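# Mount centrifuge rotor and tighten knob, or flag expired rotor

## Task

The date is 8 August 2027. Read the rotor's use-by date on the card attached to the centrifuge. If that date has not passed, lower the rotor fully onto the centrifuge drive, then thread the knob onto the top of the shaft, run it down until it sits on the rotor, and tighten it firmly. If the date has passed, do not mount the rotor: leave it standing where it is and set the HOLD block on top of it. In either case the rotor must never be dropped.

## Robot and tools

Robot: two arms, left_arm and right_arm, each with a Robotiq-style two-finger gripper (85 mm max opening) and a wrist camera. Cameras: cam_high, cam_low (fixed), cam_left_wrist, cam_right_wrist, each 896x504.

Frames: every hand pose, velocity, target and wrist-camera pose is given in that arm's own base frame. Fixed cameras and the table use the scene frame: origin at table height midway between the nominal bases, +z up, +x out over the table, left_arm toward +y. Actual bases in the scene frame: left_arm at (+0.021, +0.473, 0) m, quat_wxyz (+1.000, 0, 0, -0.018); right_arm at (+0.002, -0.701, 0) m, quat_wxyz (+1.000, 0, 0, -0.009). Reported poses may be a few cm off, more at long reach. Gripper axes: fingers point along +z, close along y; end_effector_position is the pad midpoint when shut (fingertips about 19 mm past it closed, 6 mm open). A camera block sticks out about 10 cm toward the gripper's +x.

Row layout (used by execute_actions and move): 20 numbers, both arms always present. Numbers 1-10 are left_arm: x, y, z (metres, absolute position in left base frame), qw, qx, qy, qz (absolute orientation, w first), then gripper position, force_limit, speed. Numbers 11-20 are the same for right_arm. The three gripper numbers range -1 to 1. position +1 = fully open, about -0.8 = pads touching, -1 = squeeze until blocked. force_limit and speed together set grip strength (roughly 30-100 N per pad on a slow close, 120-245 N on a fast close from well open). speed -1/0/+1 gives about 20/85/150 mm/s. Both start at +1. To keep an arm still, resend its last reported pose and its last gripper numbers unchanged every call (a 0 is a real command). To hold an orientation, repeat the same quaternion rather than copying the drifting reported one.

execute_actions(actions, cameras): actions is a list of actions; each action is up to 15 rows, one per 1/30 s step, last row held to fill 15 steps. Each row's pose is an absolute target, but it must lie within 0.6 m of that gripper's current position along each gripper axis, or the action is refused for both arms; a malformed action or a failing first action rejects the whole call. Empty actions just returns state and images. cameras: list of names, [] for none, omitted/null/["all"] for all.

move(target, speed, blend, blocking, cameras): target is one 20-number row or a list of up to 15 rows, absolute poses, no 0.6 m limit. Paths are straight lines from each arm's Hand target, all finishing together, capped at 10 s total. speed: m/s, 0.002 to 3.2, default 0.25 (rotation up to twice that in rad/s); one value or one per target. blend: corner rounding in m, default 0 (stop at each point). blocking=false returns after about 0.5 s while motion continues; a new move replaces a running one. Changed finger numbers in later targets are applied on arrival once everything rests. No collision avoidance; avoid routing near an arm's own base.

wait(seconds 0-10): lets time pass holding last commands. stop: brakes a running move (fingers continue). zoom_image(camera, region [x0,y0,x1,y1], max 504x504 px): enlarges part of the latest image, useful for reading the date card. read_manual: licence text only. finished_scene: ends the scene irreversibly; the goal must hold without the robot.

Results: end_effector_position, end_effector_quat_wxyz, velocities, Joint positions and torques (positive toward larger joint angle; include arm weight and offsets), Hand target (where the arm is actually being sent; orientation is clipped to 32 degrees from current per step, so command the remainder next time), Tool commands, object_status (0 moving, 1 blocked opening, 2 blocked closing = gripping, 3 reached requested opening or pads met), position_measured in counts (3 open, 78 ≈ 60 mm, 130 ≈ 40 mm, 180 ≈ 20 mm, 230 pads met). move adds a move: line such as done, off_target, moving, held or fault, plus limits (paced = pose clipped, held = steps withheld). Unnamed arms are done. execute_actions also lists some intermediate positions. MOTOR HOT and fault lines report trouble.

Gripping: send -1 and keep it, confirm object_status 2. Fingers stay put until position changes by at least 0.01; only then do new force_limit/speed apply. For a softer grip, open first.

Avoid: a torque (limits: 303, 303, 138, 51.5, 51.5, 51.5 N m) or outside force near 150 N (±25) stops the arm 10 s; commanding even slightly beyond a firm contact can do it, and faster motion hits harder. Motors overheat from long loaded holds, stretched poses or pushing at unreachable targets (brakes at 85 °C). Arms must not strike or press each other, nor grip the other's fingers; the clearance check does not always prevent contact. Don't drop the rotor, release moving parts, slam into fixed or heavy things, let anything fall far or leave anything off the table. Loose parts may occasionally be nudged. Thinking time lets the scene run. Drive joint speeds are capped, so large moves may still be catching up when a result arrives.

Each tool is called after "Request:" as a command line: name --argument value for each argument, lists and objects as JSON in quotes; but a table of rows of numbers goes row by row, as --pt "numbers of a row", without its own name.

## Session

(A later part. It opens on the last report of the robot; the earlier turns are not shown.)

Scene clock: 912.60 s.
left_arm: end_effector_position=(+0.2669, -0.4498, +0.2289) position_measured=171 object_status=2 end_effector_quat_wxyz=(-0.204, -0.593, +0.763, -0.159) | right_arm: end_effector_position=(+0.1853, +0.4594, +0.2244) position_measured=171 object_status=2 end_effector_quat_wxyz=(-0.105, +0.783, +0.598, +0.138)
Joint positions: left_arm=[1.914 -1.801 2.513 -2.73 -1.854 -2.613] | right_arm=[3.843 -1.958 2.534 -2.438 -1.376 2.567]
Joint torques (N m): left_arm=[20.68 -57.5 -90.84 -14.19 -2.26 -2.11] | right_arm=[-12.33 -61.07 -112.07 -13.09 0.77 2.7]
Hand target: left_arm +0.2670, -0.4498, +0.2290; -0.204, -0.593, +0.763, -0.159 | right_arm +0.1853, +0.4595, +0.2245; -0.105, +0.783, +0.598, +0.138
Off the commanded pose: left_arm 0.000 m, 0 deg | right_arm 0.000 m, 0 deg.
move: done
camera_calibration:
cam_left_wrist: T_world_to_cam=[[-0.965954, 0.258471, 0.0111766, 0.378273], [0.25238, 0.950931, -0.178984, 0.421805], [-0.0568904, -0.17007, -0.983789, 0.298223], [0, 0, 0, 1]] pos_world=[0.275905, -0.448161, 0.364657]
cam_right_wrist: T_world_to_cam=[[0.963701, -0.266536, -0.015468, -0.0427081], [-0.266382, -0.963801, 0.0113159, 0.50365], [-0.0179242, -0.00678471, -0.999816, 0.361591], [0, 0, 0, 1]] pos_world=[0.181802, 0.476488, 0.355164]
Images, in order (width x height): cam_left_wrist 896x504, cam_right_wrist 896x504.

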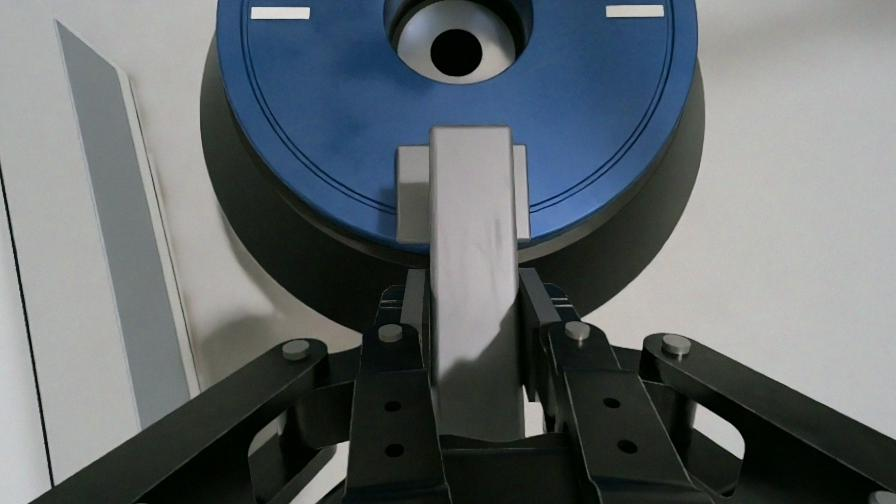

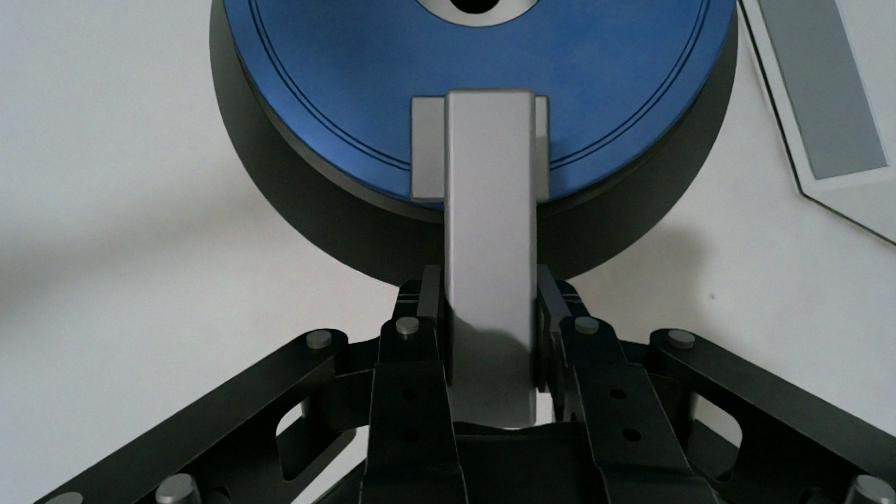

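Request:
move --target '[0.26696,-0.4498,0.229,-0.20437,-0.59270,0.76271,-0.15881,-0.98,1,-1,0.18528,0.45947,0.2245,-0.10540,0.78266,0.59774,0.13800,-0.98,1,-1]' --speed 0.01 --cameras '["cam_left_wrist","cam_right_wrist"]'

Scene clock: 932.33 s.
left_arm: end_effector_position=(+0.2670, -0.4498, +0.2290) position_measured=172 object_status=0 end_effector_quat_wxyz=(-0.204, -0.593, +0.763, -0.159) | right_arm: end_effector_position=(+0.1853, +0.4595, +0.2245) position_measured=172 object_status=2 end_effector_quat_wxyz=(-0.105, +0.783, +0.598, +0.138)
Joint positions: left_arm=[1.914 -1.801 2.513 -2.73 -1.854 -2.613] | right_arm=[3.843 -1.958 2.534 -2.438 -1.376 2.567]
Joint torques (N m): left_arm=[15.12 -47.75 -89.14 -14.6 -5.45 -2.26] | right_arm=[-20.14 -56.58 -110.7 -15.66 5.06 2.57]
Hand target: left_arm +0.2670, -0.4498, +0.2290; -0.204, -0.593, +0.763, -0.159 | right_arm +0.1853, +0.4595, +0.2245; -0.105, +0.783, +0.598, +0.138
Off the commanded pose: left_arm 0.000 m, 0 deg | right_arm 0.000 m, 0 deg.
move: done
camera_calibration:
cam_left_wrist: T_world_to_cam=[[-0.96598, 0.258376, 0.0111686, 0.378238], [0.252283, 0.950939, -0.179076, 0.421905], [-0.0568897, -0.170166, -0.983772, 0.298371], [0, 0, 0, 1]] pos_world=[0.275905, -0.448161, 0.364857]
cam_right_wrist: T_world_to_cam=[[0.963701, -0.266534, -0.0155213, -0.0426868], [-0.266383, -0.963803, 0.0111231, 0.503717], [-0.0179242, -0.00658471, -0.999818, 0.361695], [0, 0, 0, 1]] pos_world=[0.181802, 0.476488, 0.355364]
Images, in order (width x height): cam_left_wrist 896x504, cam_right_wrist 896x504.

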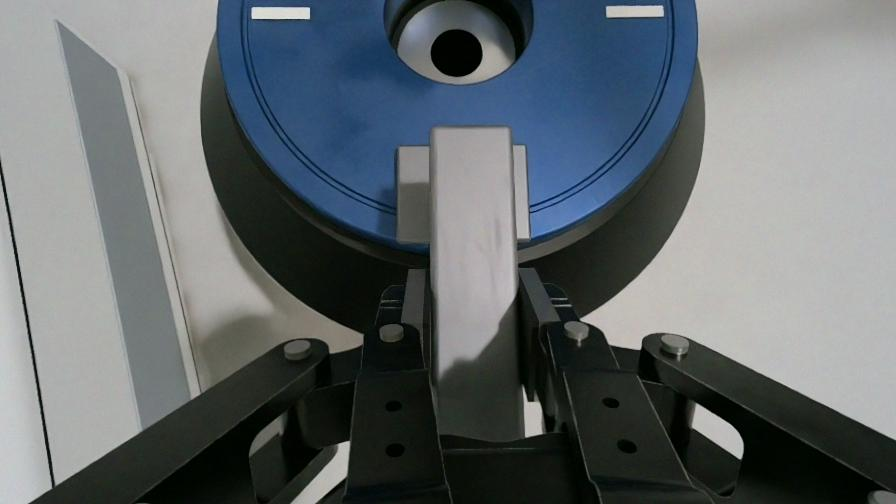

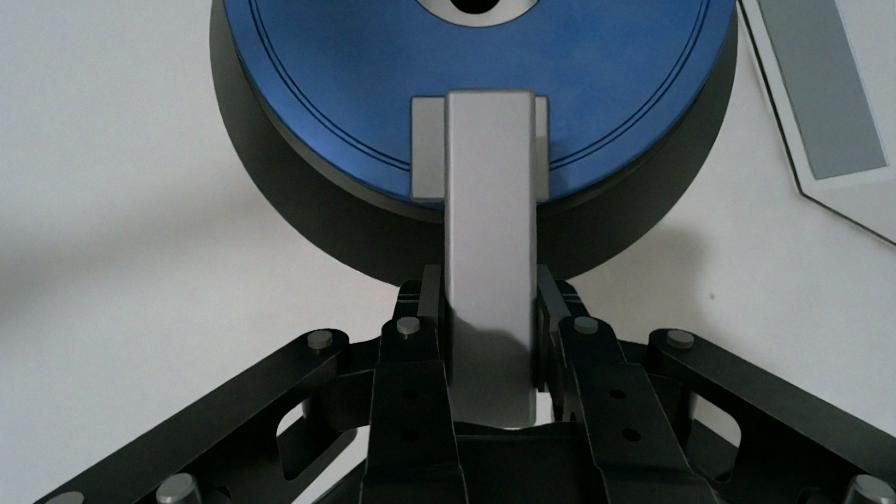

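Request:
move --target '[0.26696,-0.4498,0.246,-0.20437,-0.59270,0.76271,-0.15881,-0.98,1,-1,0.18528,0.45947,0.2415,-0.10540,0.78266,0.59774,0.13800,-0.98,1,-1]' --speed 0.02

Request:
zoom_image --camera "cam_high" --region '[520, 60, 720, 240]'

Scene clock: 936.53 s.
left_arm: end_effector_position=(+0.2670, -0.4498, +0.2459) position_measured=172 object_status=2 end_effector_quat_wxyz=(-0.204, -0.593, +0.763, -0.159) | right_arm: end_effector_position=(+0.1853, +0.4595, +0.2414) position_measured=172 object_status=2 end_effector_quat_wxyz=(-0.105, +0.783, +0.598, +0.138)
Joint positions: left_arm=[1.914 -1.83 2.494 -2.682 -1.854 -2.613] | right_arm=[3.843 -1.983 2.511 -2.391 -1.376 2.568]
Joint torques (N m): left_arm=[-0.89 -49.52 -97.14 -15.38 -5.62 -2.25] | right_arm=[8.84 -62.86 -116.09 -13.71 0.47 1.95]
Hand target: left_arm +0.2670, -0.4498, +0.2460; -0.204, -0.593, +0.763, -0.159 | right_arm +0.1853, +0.4595, +0.2415; -0.105, +0.783, +0.598, +0.138
Off the commanded pose: left_arm 0.000 m, 0 deg | right_arm 0.000 m, 0 deg.
move: done
camera_calibration:
cam_left_wrist: T_world_to_cam=[[-0.96598, 0.258376, 0.0111686, 0.378049], [0.252283, 0.950939, -0.179076, 0.424931], [-0.0568897, -0.170166, -0.983772, 0.314996], [0, 0, 0, 1]] pos_world=[0.275905, -0.448161, 0.381757]
cam_right_wrist: T_world_to_cam=[[0.963675, -0.266625, -0.0155213, -0.0423761], [-0.266474, -0.963778, 0.0111247, 0.503533], [-0.0179252, -0.0065846, -0.999818, 0.378592], [0, 0, 0, 1]] pos_world=[0.181802, 0.476488, 0.372264]

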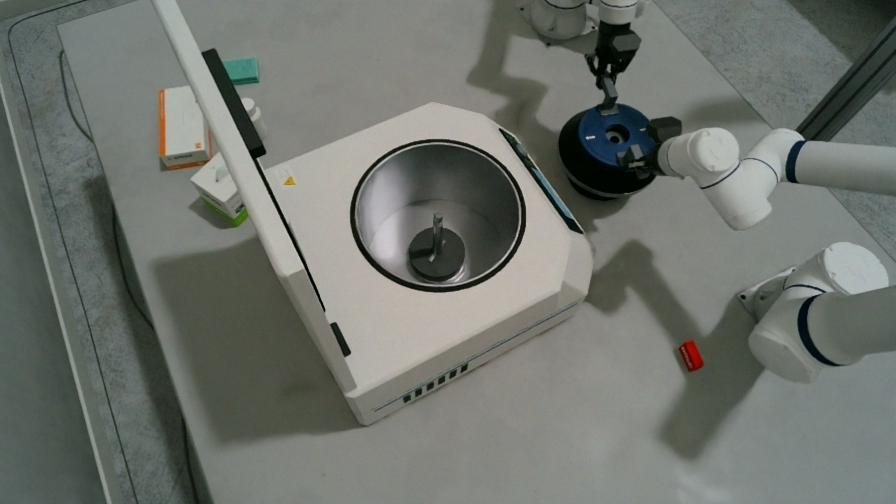

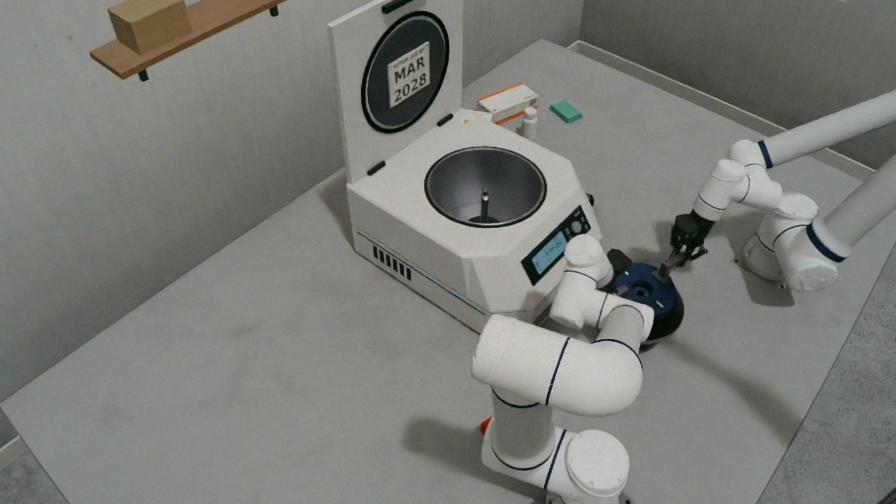

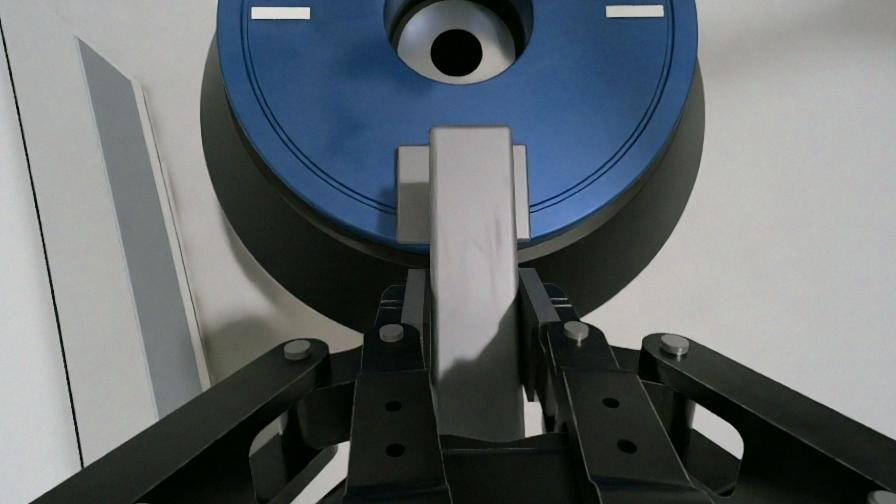

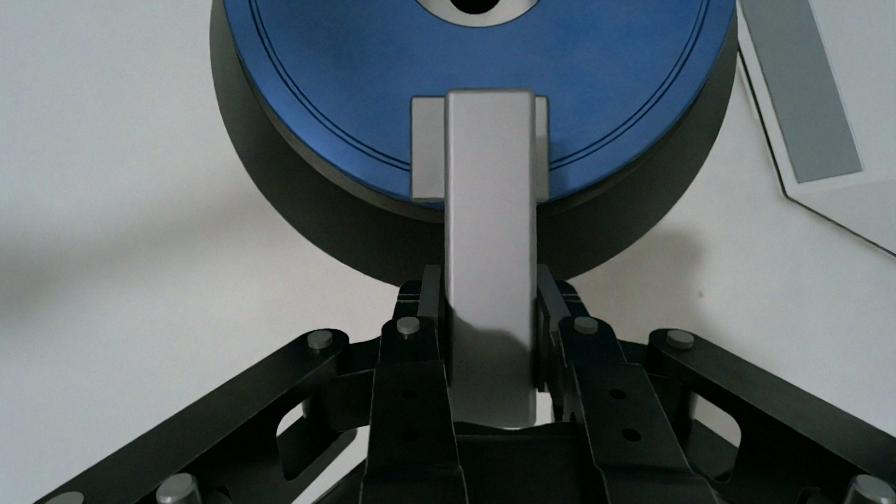

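Scaled by 2.520 from the camera's 896x504 image, which has a finer 1280x720 frame.

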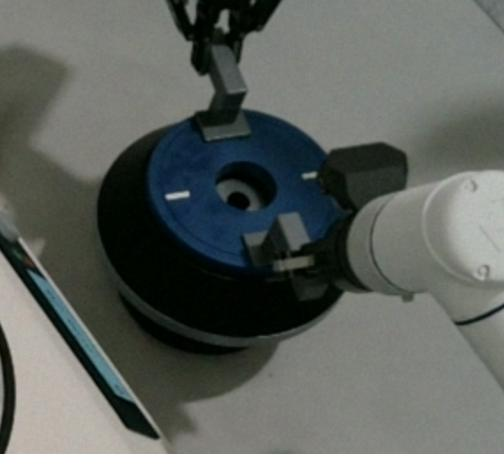

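Request:
move --target '[0.26696,-0.4498,0.596,-0.20437,-0.59270,0.76271,-0.15881,-0.98,1,-1,0.18528,0.45947,0.5915,-0.10540,0.78266,0.59774,0.13800,-0.98,1,-1]' --speed 0.1

Scene clock: 996.17 s.
left_arm: end_effector_position=(+0.2670, -0.4498, +0.5959) position_measured=172 object_status=2 end_effector_quat_wxyz=(-0.204, -0.593, +0.763, -0.159) | right_arm: end_effector_position=(+0.1853, +0.4595, +0.5914) position_measured=172 object_status=2 end_effector_quat_wxyz=(-0.105, +0.783, +0.598, +0.138)
Joint positions: left_arm=[1.914 -2.039 1.963 -1.941 -1.854 -2.613] | right_arm=[3.843 -2.11 1.938 -1.69 -1.376 2.567]
Joint torques (N m): left_arm=[-15.24 13.91 -120.52 -27.11 -9.63 1.09] | right_arm=[-14.35 16.57 -130.81 -23.9 7.83 -3.05]
Hand target: left_arm +0.2670, -0.4498, +0.5960; -0.204, -0.593, +0.763, -0.159 | right_arm +0.1853, +0.4595, +0.5915; -0.105, +0.783, +0.598, +0.138
Off the commanded pose: left_arm 0.000 m, 0 deg | right_arm 0.000 m, 0 deg.
move: done
camera_calibration:
cam_left_wrist: T_world_to_cam=[[-0.96598, 0.258376, 0.0111686, 0.37414], [0.252283, 0.950939, -0.179076, 0.487608], [-0.0568897, -0.170166, -0.983772, 0.659316], [0, 0, 0, 1]] pos_world=[0.275905, -0.448161, 0.731757]
cam_right_wrist: T_world_to_cam=[[0.963701, -0.266532, -0.0155213, -0.0369945], [-0.266382, -0.963803, 0.0111231, 0.499637], [-0.0179242, -0.00658471, -0.999818, 0.728428], [0, 0, 0, 1]] pos_world=[0.181802, 0.476488, 0.722164]

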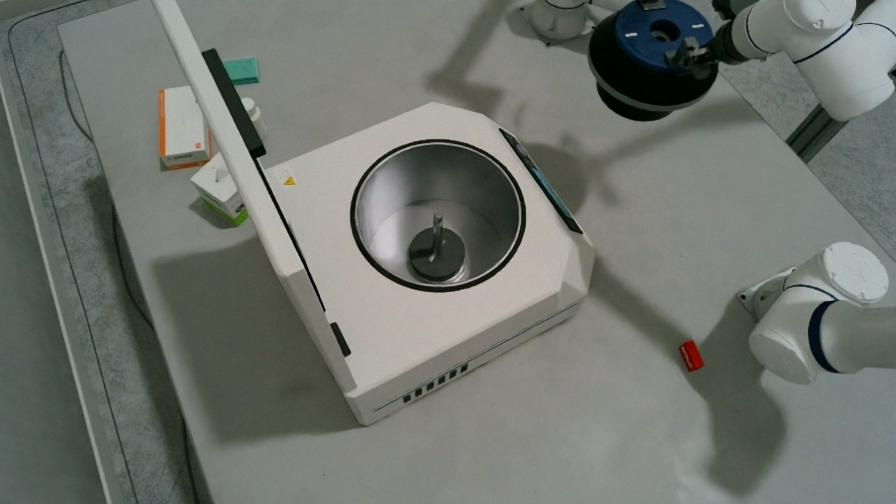

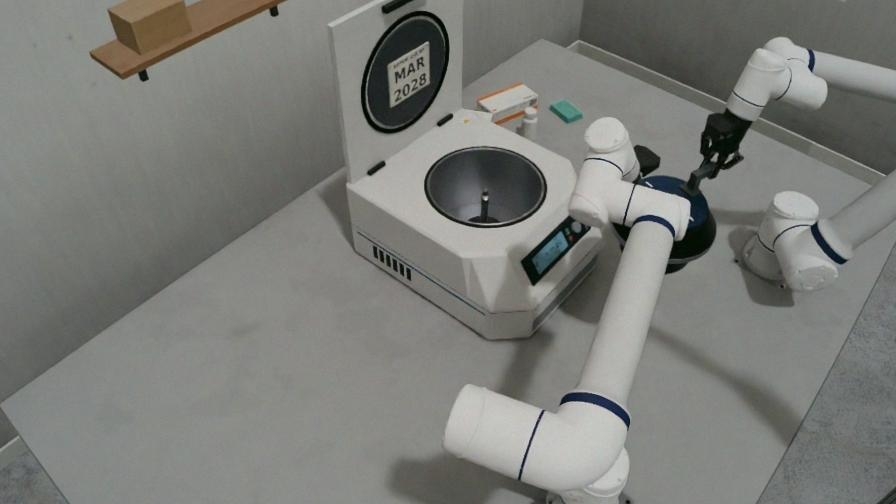

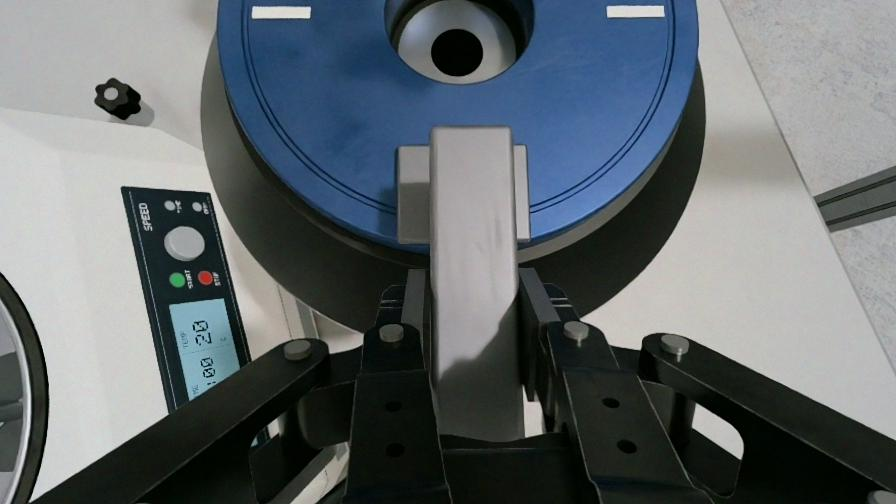

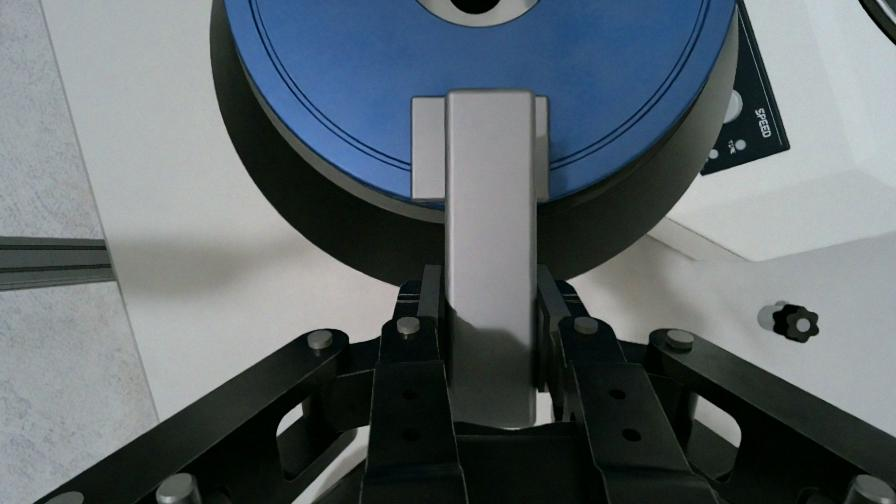

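Request:
move --pt "0.317321 -0.439417 0.596 -0.197149 -0.625822 0.735772 -0.167688 -0.98 1 -1 0.259381 0.464026 0.5915 -0.111459 0.755167 0.632116 0.133156 -0.98 1 -1" --pt "0.367524 -0.430038 0.596 -0.189545 -0.657733 0.707392 -0.176239 -0.98 1 -1 0.333682 0.469601 0.5915 -0.117297 0.726167 0.665228 0.128043 -0.98 1 -1" --pt "0.41766 -0.421673 0.596 -0.181570 -0.688357 0.677627 -0.184444 -0.98 1 -1 0.40809 0.476208 0.5915 -0.122902 0.695717 0.697013 0.122673 -0.98 1 -1" --pt "0.467818 -0.414323 0.596 -0.173240 -0.717635 0.646540 -0.192290 -0.98 1 -1 0.482516 0.483854 0.5915 -0.128261 0.663876 0.727403 0.117059 -0.98 1 -1" --pt "0.518089 -0.407983 0.596 -0.164571 -0.745511 0.614187 -0.199759 -0.98 1 -1 0.556863 0.492535 0.5915 -0.133364 0.630708 0.756343 0.111211 -0.98 1 -1" --pt "0.568561 -0.40264 0.596 -0.155581 -0.771930 0.580636 -0.206838 -0.98 1 -1 0.631042 0.502241 0.5915 -0.138200 0.596280 0.783770 0.105140 -0.98 1 -1" --pt "0.61932 -0.398271 0.596 -0.146286 -0.796840 0.545948 -0.213512 -0.98 1 -1 0.70496 0.512952 0.5915 -0.142760 0.560663 0.809632 0.098860 -0.98 1 -1" --pt "0.670452 -0.394848 0.596 -0.136706 -0.820193 0.510193 -0.219770 -0.98 1 -1 0.778528 0.524641 0.5915 -0.147035 0.523924 0.833877 0.092382 -0.98 1 -1" --pt "0.72204 -0.392333 0.596 -0.126859 -0.841942 0.473443 -0.225598 -0.98 1 -1 0.851662 0.537273 0.5915 -0.151016 0.486139 0.856455 0.085719 -0.98 1 -1" --speed 0.11 --blend 0.015

Scene clock: 1013.63 s.
left_arm: end_effector_position=(+0.7220, -0.3923, +0.5960) position_measured=172 object_status=2 end_effector_quat_wxyz=(+0.127, +0.842, -0.473, +0.226) | right_arm: end_effector_position=(+0.8516, +0.5373, +0.5915) position_measured=172 object_status=2 end_effector_quat_wxyz=(-0.151, +0.486, +0.856, +0.086)
Joint positions: left_arm=[2.489 -1.557 1.605 -2.112 -1.753 -2.816] | right_arm=[3.433 -1.016 0.755 -1.222 -1.233 1.309]
Joint torques (N m): left_arm=[15.95 -52.26 -111.64 -27.57 -2 -1.06] | right_arm=[-5.56 -183.63 -118.2 -6.24 4.63 -3.25]
Hand target: left_arm +0.7220, -0.3923, +0.5960; +0.127, +0.842, -0.473, +0.226 | right_arm +0.8517, +0.5373, +0.5915; -0.151, +0.486, +0.856, +0.086
Off the commanded pose: left_arm 0.000 m, 0 deg | right_arm 0.000 m, 0 deg.
move: done
camera_calibration:
cam_left_wrist: T_world_to_cam=[[-0.860539, -0.509262, 0.0111949, 0.421533], [-0.502788, 0.845663, -0.179046, 0.822004], [0.0817144, -0.159705, -0.983777, 0.599119], [0, 0, 0, 1]] pos_world=[0.727083, -0.384786, 0.731857]
cam_right_wrist: T_world_to_cam=[[0.860338, 0.509492, -0.015381, -0.987411], [0.509668, -0.860299, 0.0111543, 0.0355534], [-0.00754923, -0.0174356, -0.999819, 0.738081], [0, 0, 0, 1]] pos_world=[0.836959, 0.546533, 0.722364]

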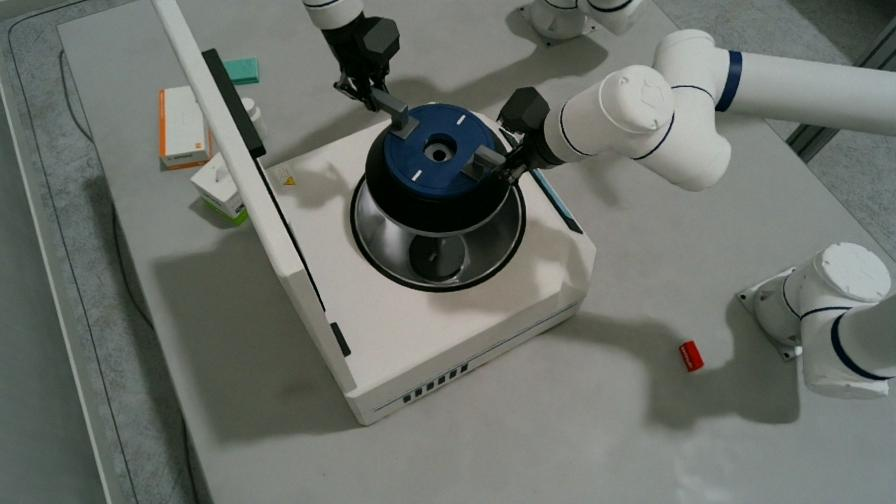

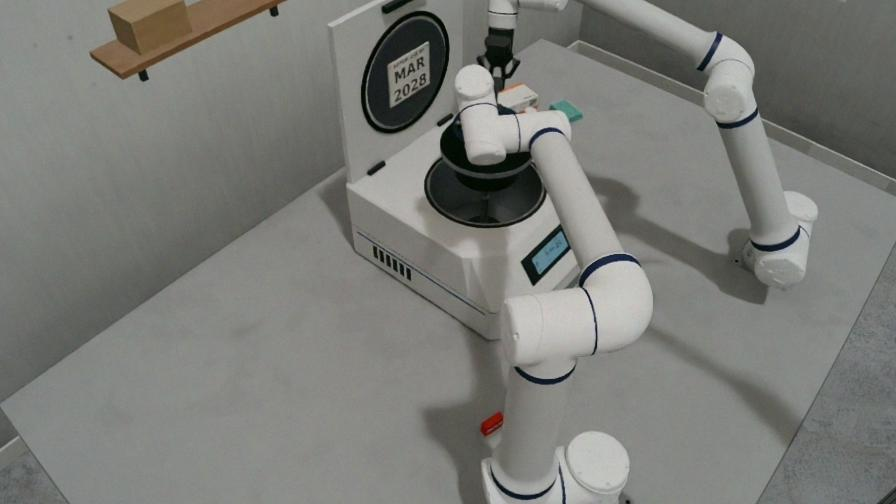

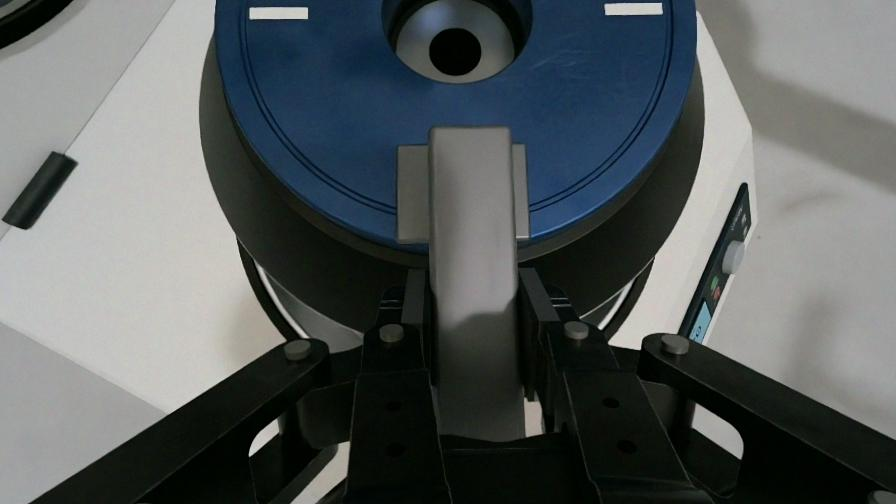

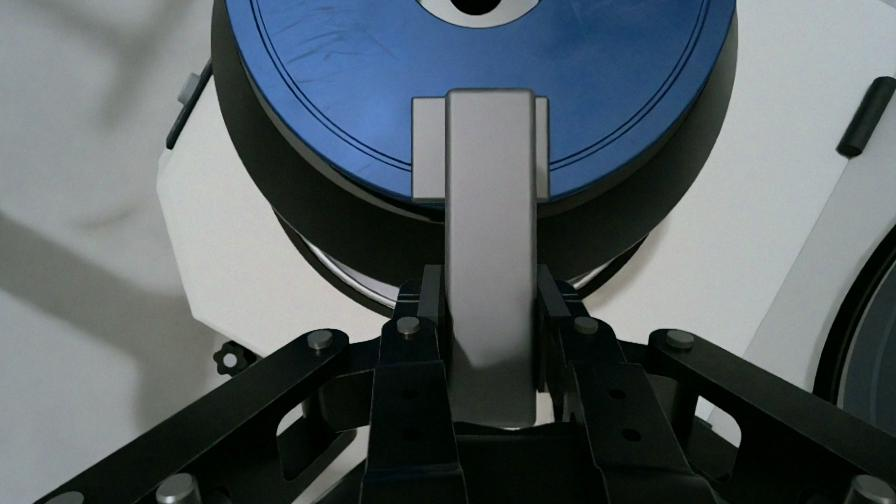

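Request:
zoom_image --camera "cam_high" --region '[350, 90, 540, 300]'

Request:
zoom_image --camera "cam_high" --region '[400, 110, 480, 190]'

Request:
zoom_image --camera "cam_low" --region '[410, 60, 580, 240]'

Scaled by 2.400 from the camera's 896x504 image, which has a finer 1280x720 frame.

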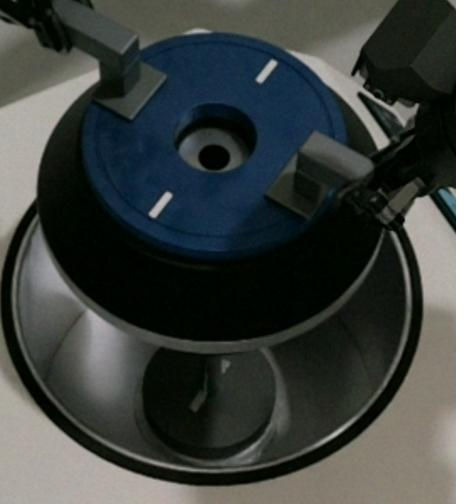

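Scaled by 6.300 from the camera's 896x504 image, which has a finer 1280x720 frame.

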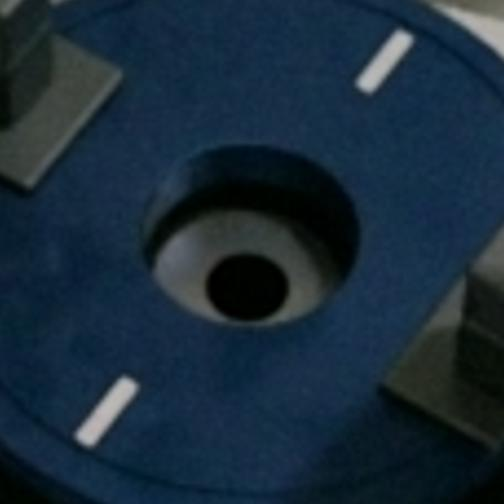

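Scaled by 2.800 from the camera's 896x504 image, which has a finer 1280x720 frame.

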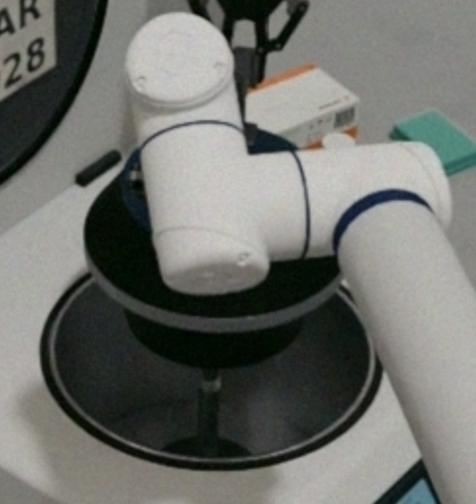

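Request:
move --target '[0.72204,-0.392333,0.536,-0.126859,-0.841942,0.473443,-0.225598,-0.98,1,-1,0.851662,0.537273,0.5315,-0.151016,0.486139,0.856455,0.085719,-0.98,1,-1]' --speed 0.06

Request:
zoom_image --camera "cam_low" --region '[410, 80, 580, 240]'

Request:
zoom_image --camera "cam_high" --region '[350, 110, 540, 300]'

Scene clock: 1059.87 s.
left_arm: end_effector_position=(+0.7220, -0.3923, +0.5361) position_measured=172 object_status=2 end_effector_quat_wxyz=(+0.127, +0.842, -0.473, +0.226) | right_arm: end_effector_position=(+0.8516, +0.5373, +0.5316) position_measured=172 object_status=2 end_effector_quat_wxyz=(-0.151, +0.486, +0.856, +0.086)
Joint positions: left_arm=[2.489 -1.548 1.701 -2.218 -1.753 -2.816] | right_arm=[3.433 -1.042 0.903 -1.343 -1.233 1.309]
Joint torques (N m): left_arm=[6.43 -59.61 -81.34 -26.85 -4.54 0.85] | right_arm=[20.54 -224.97 -98.24 -15.27 4.56 -0.35]
Hand target: left_arm +0.7220, -0.3923, +0.5360; +0.127, +0.842, -0.473, +0.226 | right_arm +0.8517, +0.5373, +0.5315; -0.151, +0.486, +0.856, +0.086
Off the commanded pose: left_arm 0.000 m, 0 deg | right_arm 0.000 m, 0 deg.
move: done
camera_calibration:
cam_left_wrist: T_world_to_cam=[[-0.860495, -0.509335, 0.0112107, 0.42222], [-0.502862, 0.845619, -0.179045, 0.811366], [0.0817141, -0.159705, -0.983777, 0.540183], [0, 0, 0, 1]] pos_world=[0.727183, -0.384786, 0.671957]
cam_right_wrist: T_world_to_cam=[[0.860225, 0.509682, -0.0154319, -0.988359], [0.509859, -0.860184, 0.0112365, 0.0360304], [-0.00754729, -0.017534, -0.999818, 0.678245], [0, 0, 0, 1]] pos_world=[0.836959, 0.546634, 0.662464]

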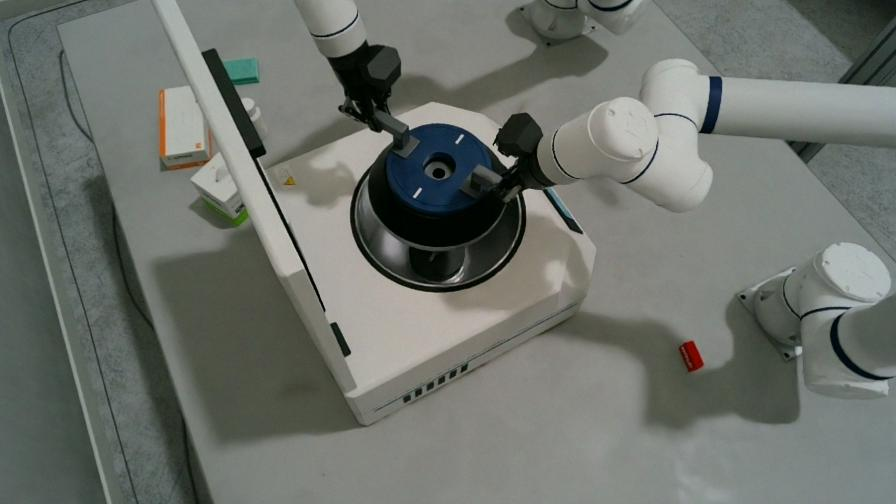

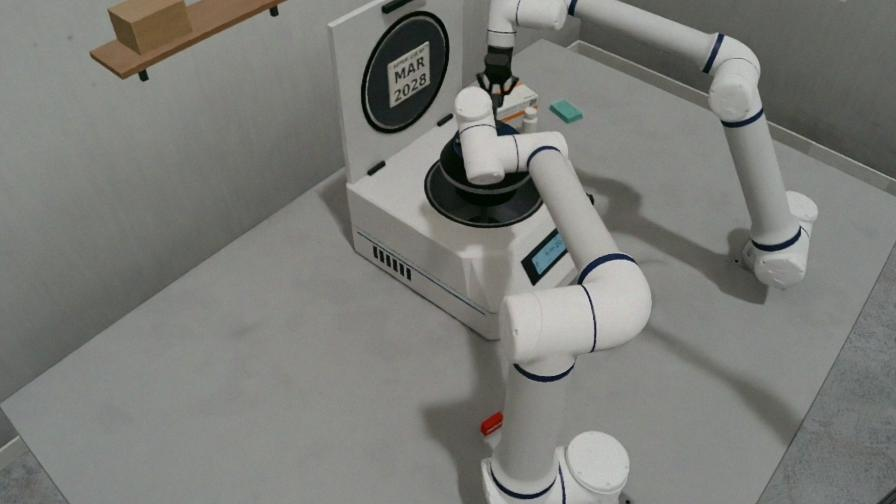

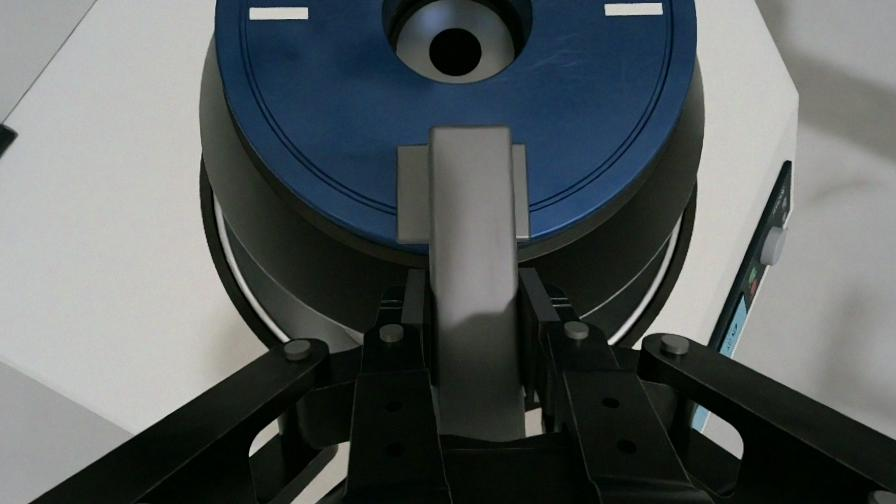

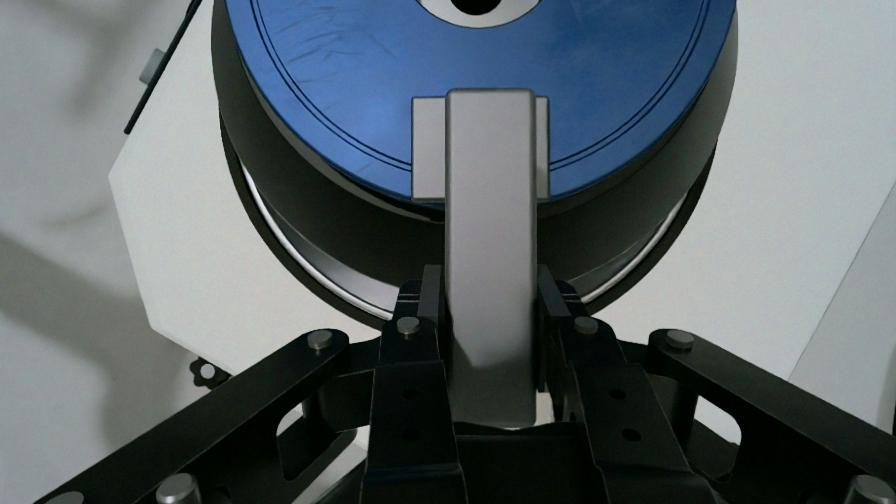

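Scaled by 2.965 from the camera's 896x504 image, which has a finer 1280x720 frame.

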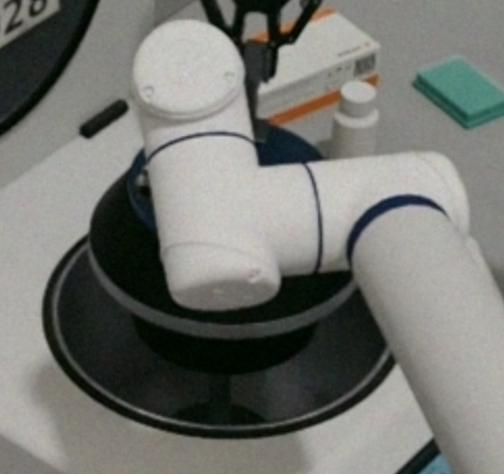

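Scaled by 2.653 from the camera's 896x504 image, which has a finer 1280x720 frame.

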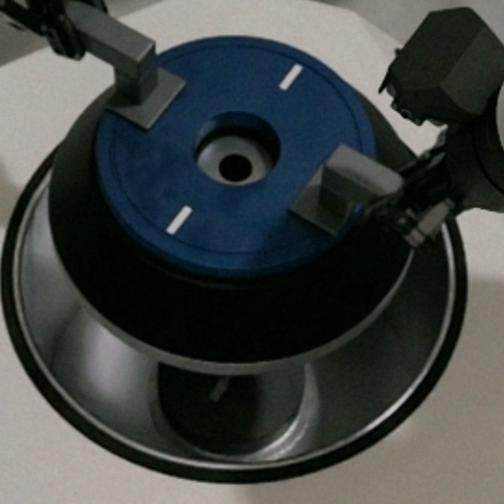

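Request:
move --target '[0.72204,-0.392333,0.516,-0.126859,-0.841942,0.473443,-0.225598,-0.98,1,-1,0.851662,0.537273,0.5115,-0.151016,0.486139,0.856455,0.085719,-0.98,1,-1]' --speed 0.02 --cameras '["cam_left_wrist","cam_right_wrist"]'

Scene clock: 1067.40 s.
left_arm: end_effector_position=(+0.7220, -0.3923, +0.5161) position_measured=172 object_status=2 end_effector_quat_wxyz=(+0.127, +0.842, -0.473, +0.226) | right_arm: end_effector_position=(+0.8517, +0.5373, +0.5116) position_measured=172 object_status=2 end_effector_quat_wxyz=(-0.151, +0.486, +0.856, +0.086)
Joint positions: left_arm=[2.489 -1.542 1.731 -2.253 -1.753 -2.816] | right_arm=[3.433 -1.047 0.946 -1.381 -1.233 1.309]
Joint torques (N m): left_arm=[-9 -60.97 -80.35 -26.12 -2.06 -0.29] | right_arm=[-8.36 -223.09 -98.93 -15.6 6.24 -0.6]
Hand target: left_arm +0.7220, -0.3923, +0.5160; +0.127, +0.842, -0.473, +0.226 | right_arm +0.8517, +0.5373, +0.5115; -0.151, +0.486, +0.856, +0.086
Off the commanded pose: left_arm 0.000 m, 0 deg | right_arm 0.000 m, 0 deg.
move: done
camera_calibration:
cam_left_wrist: T_world_to_cam=[[-0.86047, -0.509378, 0.01122, 0.422403], [-0.502906, 0.845594, -0.179045, 0.807807], [0.0817139, -0.159705, -0.983777, 0.520507], [0, 0, 0, 1]] pos_world=[0.727183, -0.384786, 0.651957]
cam_right_wrist: T_world_to_cam=[[0.860293, 0.509565, -0.015467, -0.988673], [0.509742, -0.860256, 0.0111018, 0.0363415], [-0.00764847, -0.017435, -0.999819, 0.658278], [0, 0, 0, 1]] pos_world=[0.837059, 0.546533, 0.642464]
Images, in order (width x height): cam_left_wrist 896x504, cam_right_wrist 896x504.

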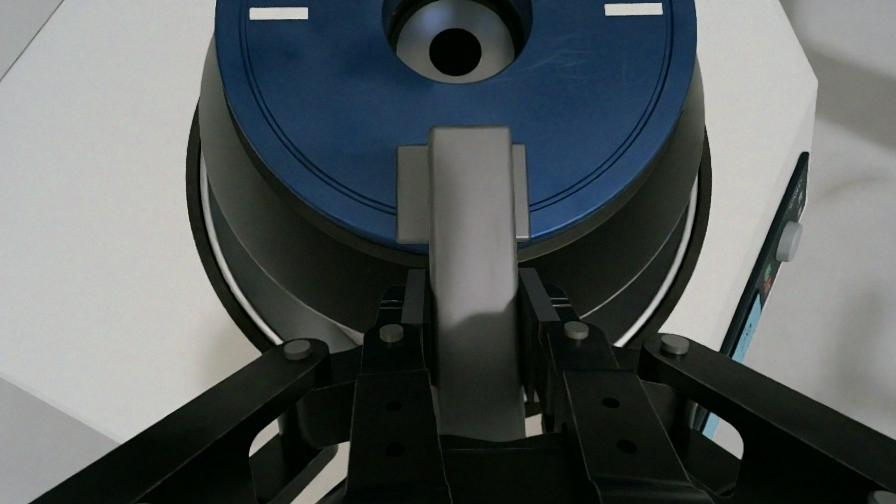

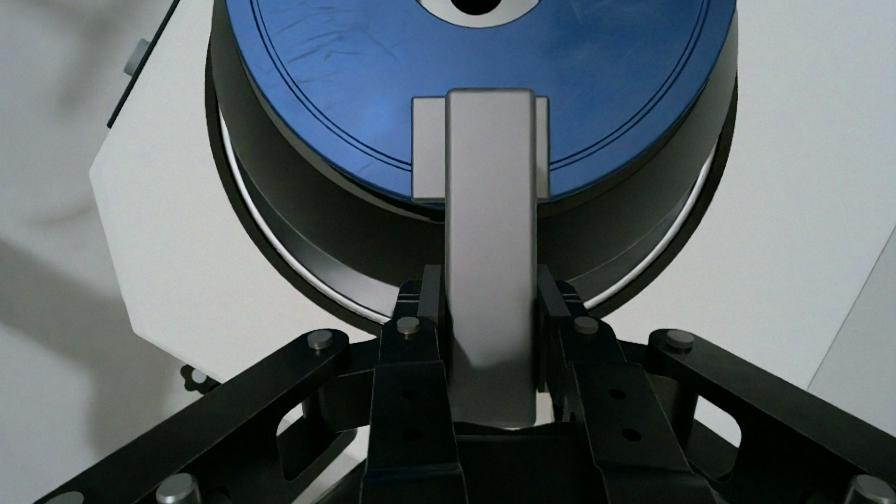

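Request:
move --target '[0.72204,-0.392333,0.496,-0.126859,-0.841942,0.473443,-0.225598,-0.98,1,-1,0.851662,0.537273,0.4915,-0.151016,0.486139,0.856455,0.085719,-0.98,1,-1]' --speed 0.02 --cameras '["cam_left_wrist","cam_right_wrist"]'

Scene clock: 1071.63 s.
left_arm: end_effector_position=(+0.7220, -0.3923, +0.4961) position_measured=172 object_status=2 end_effector_quat_wxyz=(+0.127, +0.842, -0.473, +0.226) | right_arm: end_effector_position=(+0.8517, +0.5373, +0.4916) position_measured=172 object_status=2 end_effector_quat_wxyz=(-0.151, +0.486, +0.856, +0.086)
Joint positions: left_arm=[2.489 -1.535 1.759 -2.289 -1.753 -2.816] | right_arm=[3.433 -1.05 0.986 -1.418 -1.233 1.309]
Joint torques (N m): left_arm=[-7.33 -49.48 -72.11 -25.73 -2.6 0.53] | right_arm=[3.96 -230.69 -103.09 -15.22 3.43 -1.71]
Hand target: left_arm +0.7220, -0.3923, +0.4960; +0.127, +0.842, -0.473, +0.226 | right_arm +0.8517, +0.5373, +0.4915; -0.151, +0.486, +0.856, +0.086
Off the commanded pose: left_arm 0.000 m, 0 deg | right_arm 0.000 m, 0 deg.
move: done
camera_calibration:
cam_left_wrist: T_world_to_cam=[[-0.860463, -0.509392, 0.0111354, 0.42267], [-0.502902, 0.845585, -0.179094, 0.804251], [0.0818132, -0.159704, -0.983769, 0.500755], [0, 0, 0, 1]] pos_world=[0.727183, -0.384786, 0.631957]
cam_right_wrist: T_world_to_cam=[[0.860293, 0.509565, -0.015467, -0.988982], [0.509742, -0.860256, 0.0111018, 0.0365635], [-0.00764847, -0.017435, -0.999819, 0.638282], [0, 0, 0, 1]] pos_world=[0.837059, 0.546533, 0.622464]
Images, in order (width x height): cam_left_wrist 896x504, cam_right_wrist 896x504.

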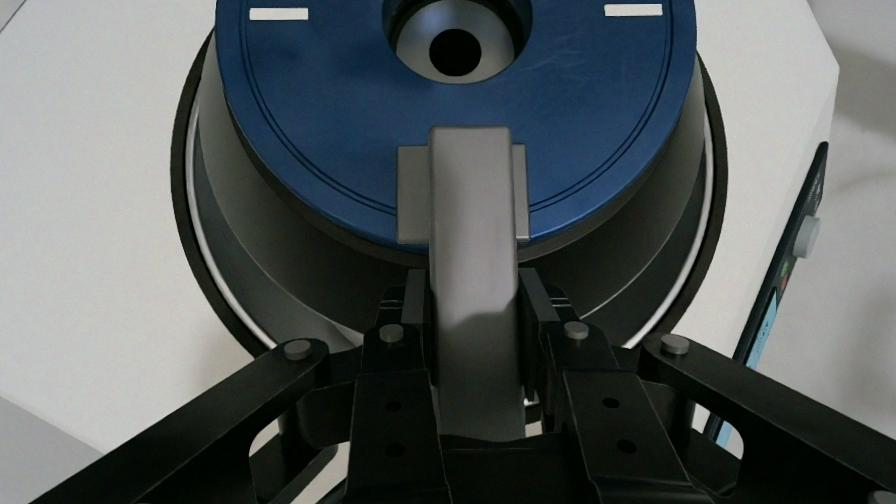

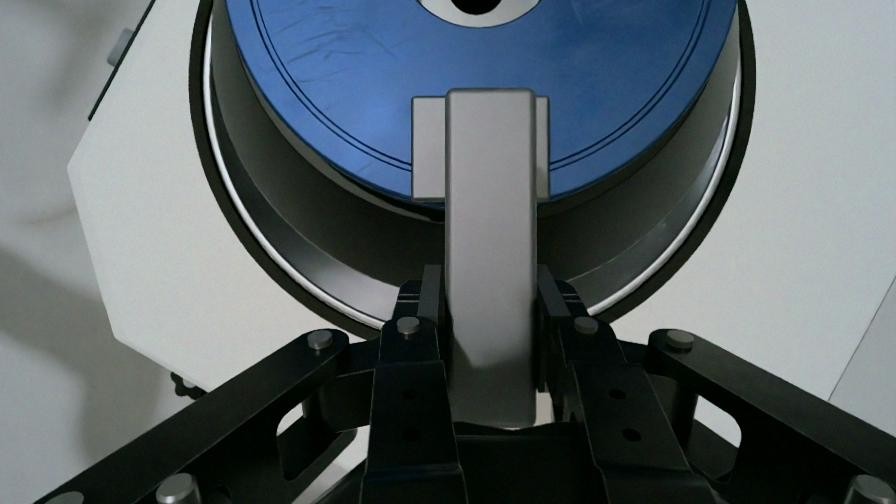

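Request:
move --target '[0.72204,-0.392333,0.476,-0.126859,-0.841942,0.473443,-0.225598,-0.98,1,-1,0.851662,0.537273,0.4715,-0.151016,0.486139,0.856455,0.085719,-0.98,1,-1]' --speed 0.02 --cameras '["cam_left_wrist","cam_right_wrist"]'

Scene clock: 1077.50 s.
left_arm: end_effector_position=(+0.7221, -0.3923, +0.4763) position_measured=172 object_status=2 end_effector_quat_wxyz=(+0.127, +0.842, -0.473, +0.226) | right_arm: end_effector_position=(+0.8516, +0.5374, +0.4715) position_measured=172 object_status=2 end_effector_quat_wxyz=(-0.151, +0.486, +0.856, +0.086)
Joint positions: left_arm=[2.489 -1.527 1.787 -2.324 -1.753 -2.816] | right_arm=[3.433 -1.052 1.024 -1.454 -1.233 1.309]
Joint torques (N m): left_arm=[-9.71 25.77 -29.15 -19.97 -5.43 1.48] | right_arm=[-19.7 -290.34 -142.82 -20.23 3.43 -2.14]
Hand target: left_arm +0.7220, -0.3923, +0.4760; +0.127, +0.842, -0.473, +0.226 | right_arm +0.8517, +0.5373, +0.4715; -0.151, +0.486, +0.856, +0.086
Off the commanded pose: left_arm 0.000 m, 0 deg | right_arm 0.000 m, 0 deg.
move: done
camera_calibration:
cam_left_wrist: T_world_to_cam=[[-0.86046, -0.509397, 0.0111018, 0.422908], [-0.502889, 0.845561, -0.179245, 0.800759], [0.0819194, -0.159816, -0.983742, 0.481041], [0, 0, 0, 1]] pos_world=[0.727182, -0.384785, 0.612057]
cam_right_wrist: T_world_to_cam=[[0.860222, 0.509682, -0.015604, -0.989231], [0.509862, -0.860184, 0.0111345, 0.0368512], [-0.00774725, -0.017534, -0.999816, 0.618323], [0, 0, 0, 1]] pos_world=[0.836959, 0.546734, 0.602364]
Images, in order (width x height): cam_left_wrist 896x504, cam_right_wrist 896x504.

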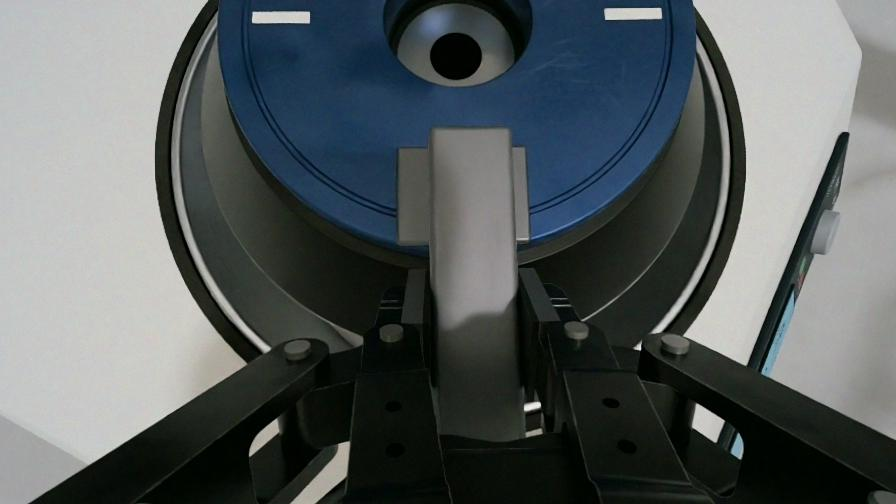

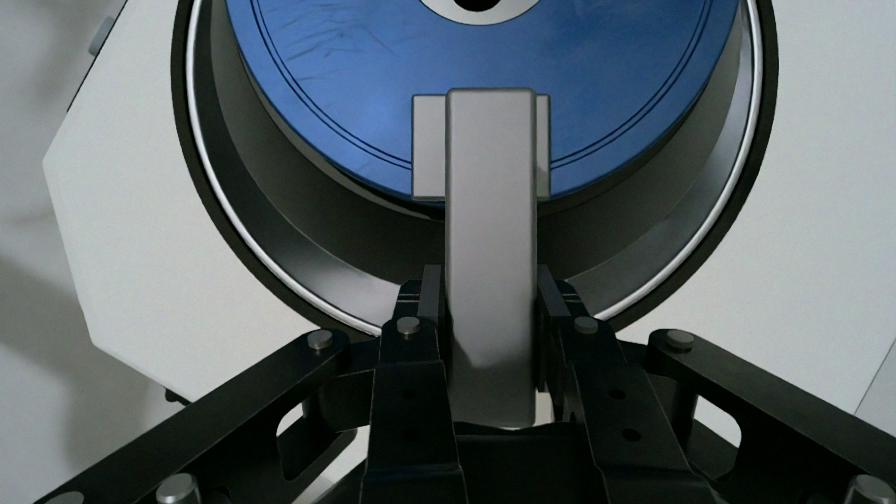

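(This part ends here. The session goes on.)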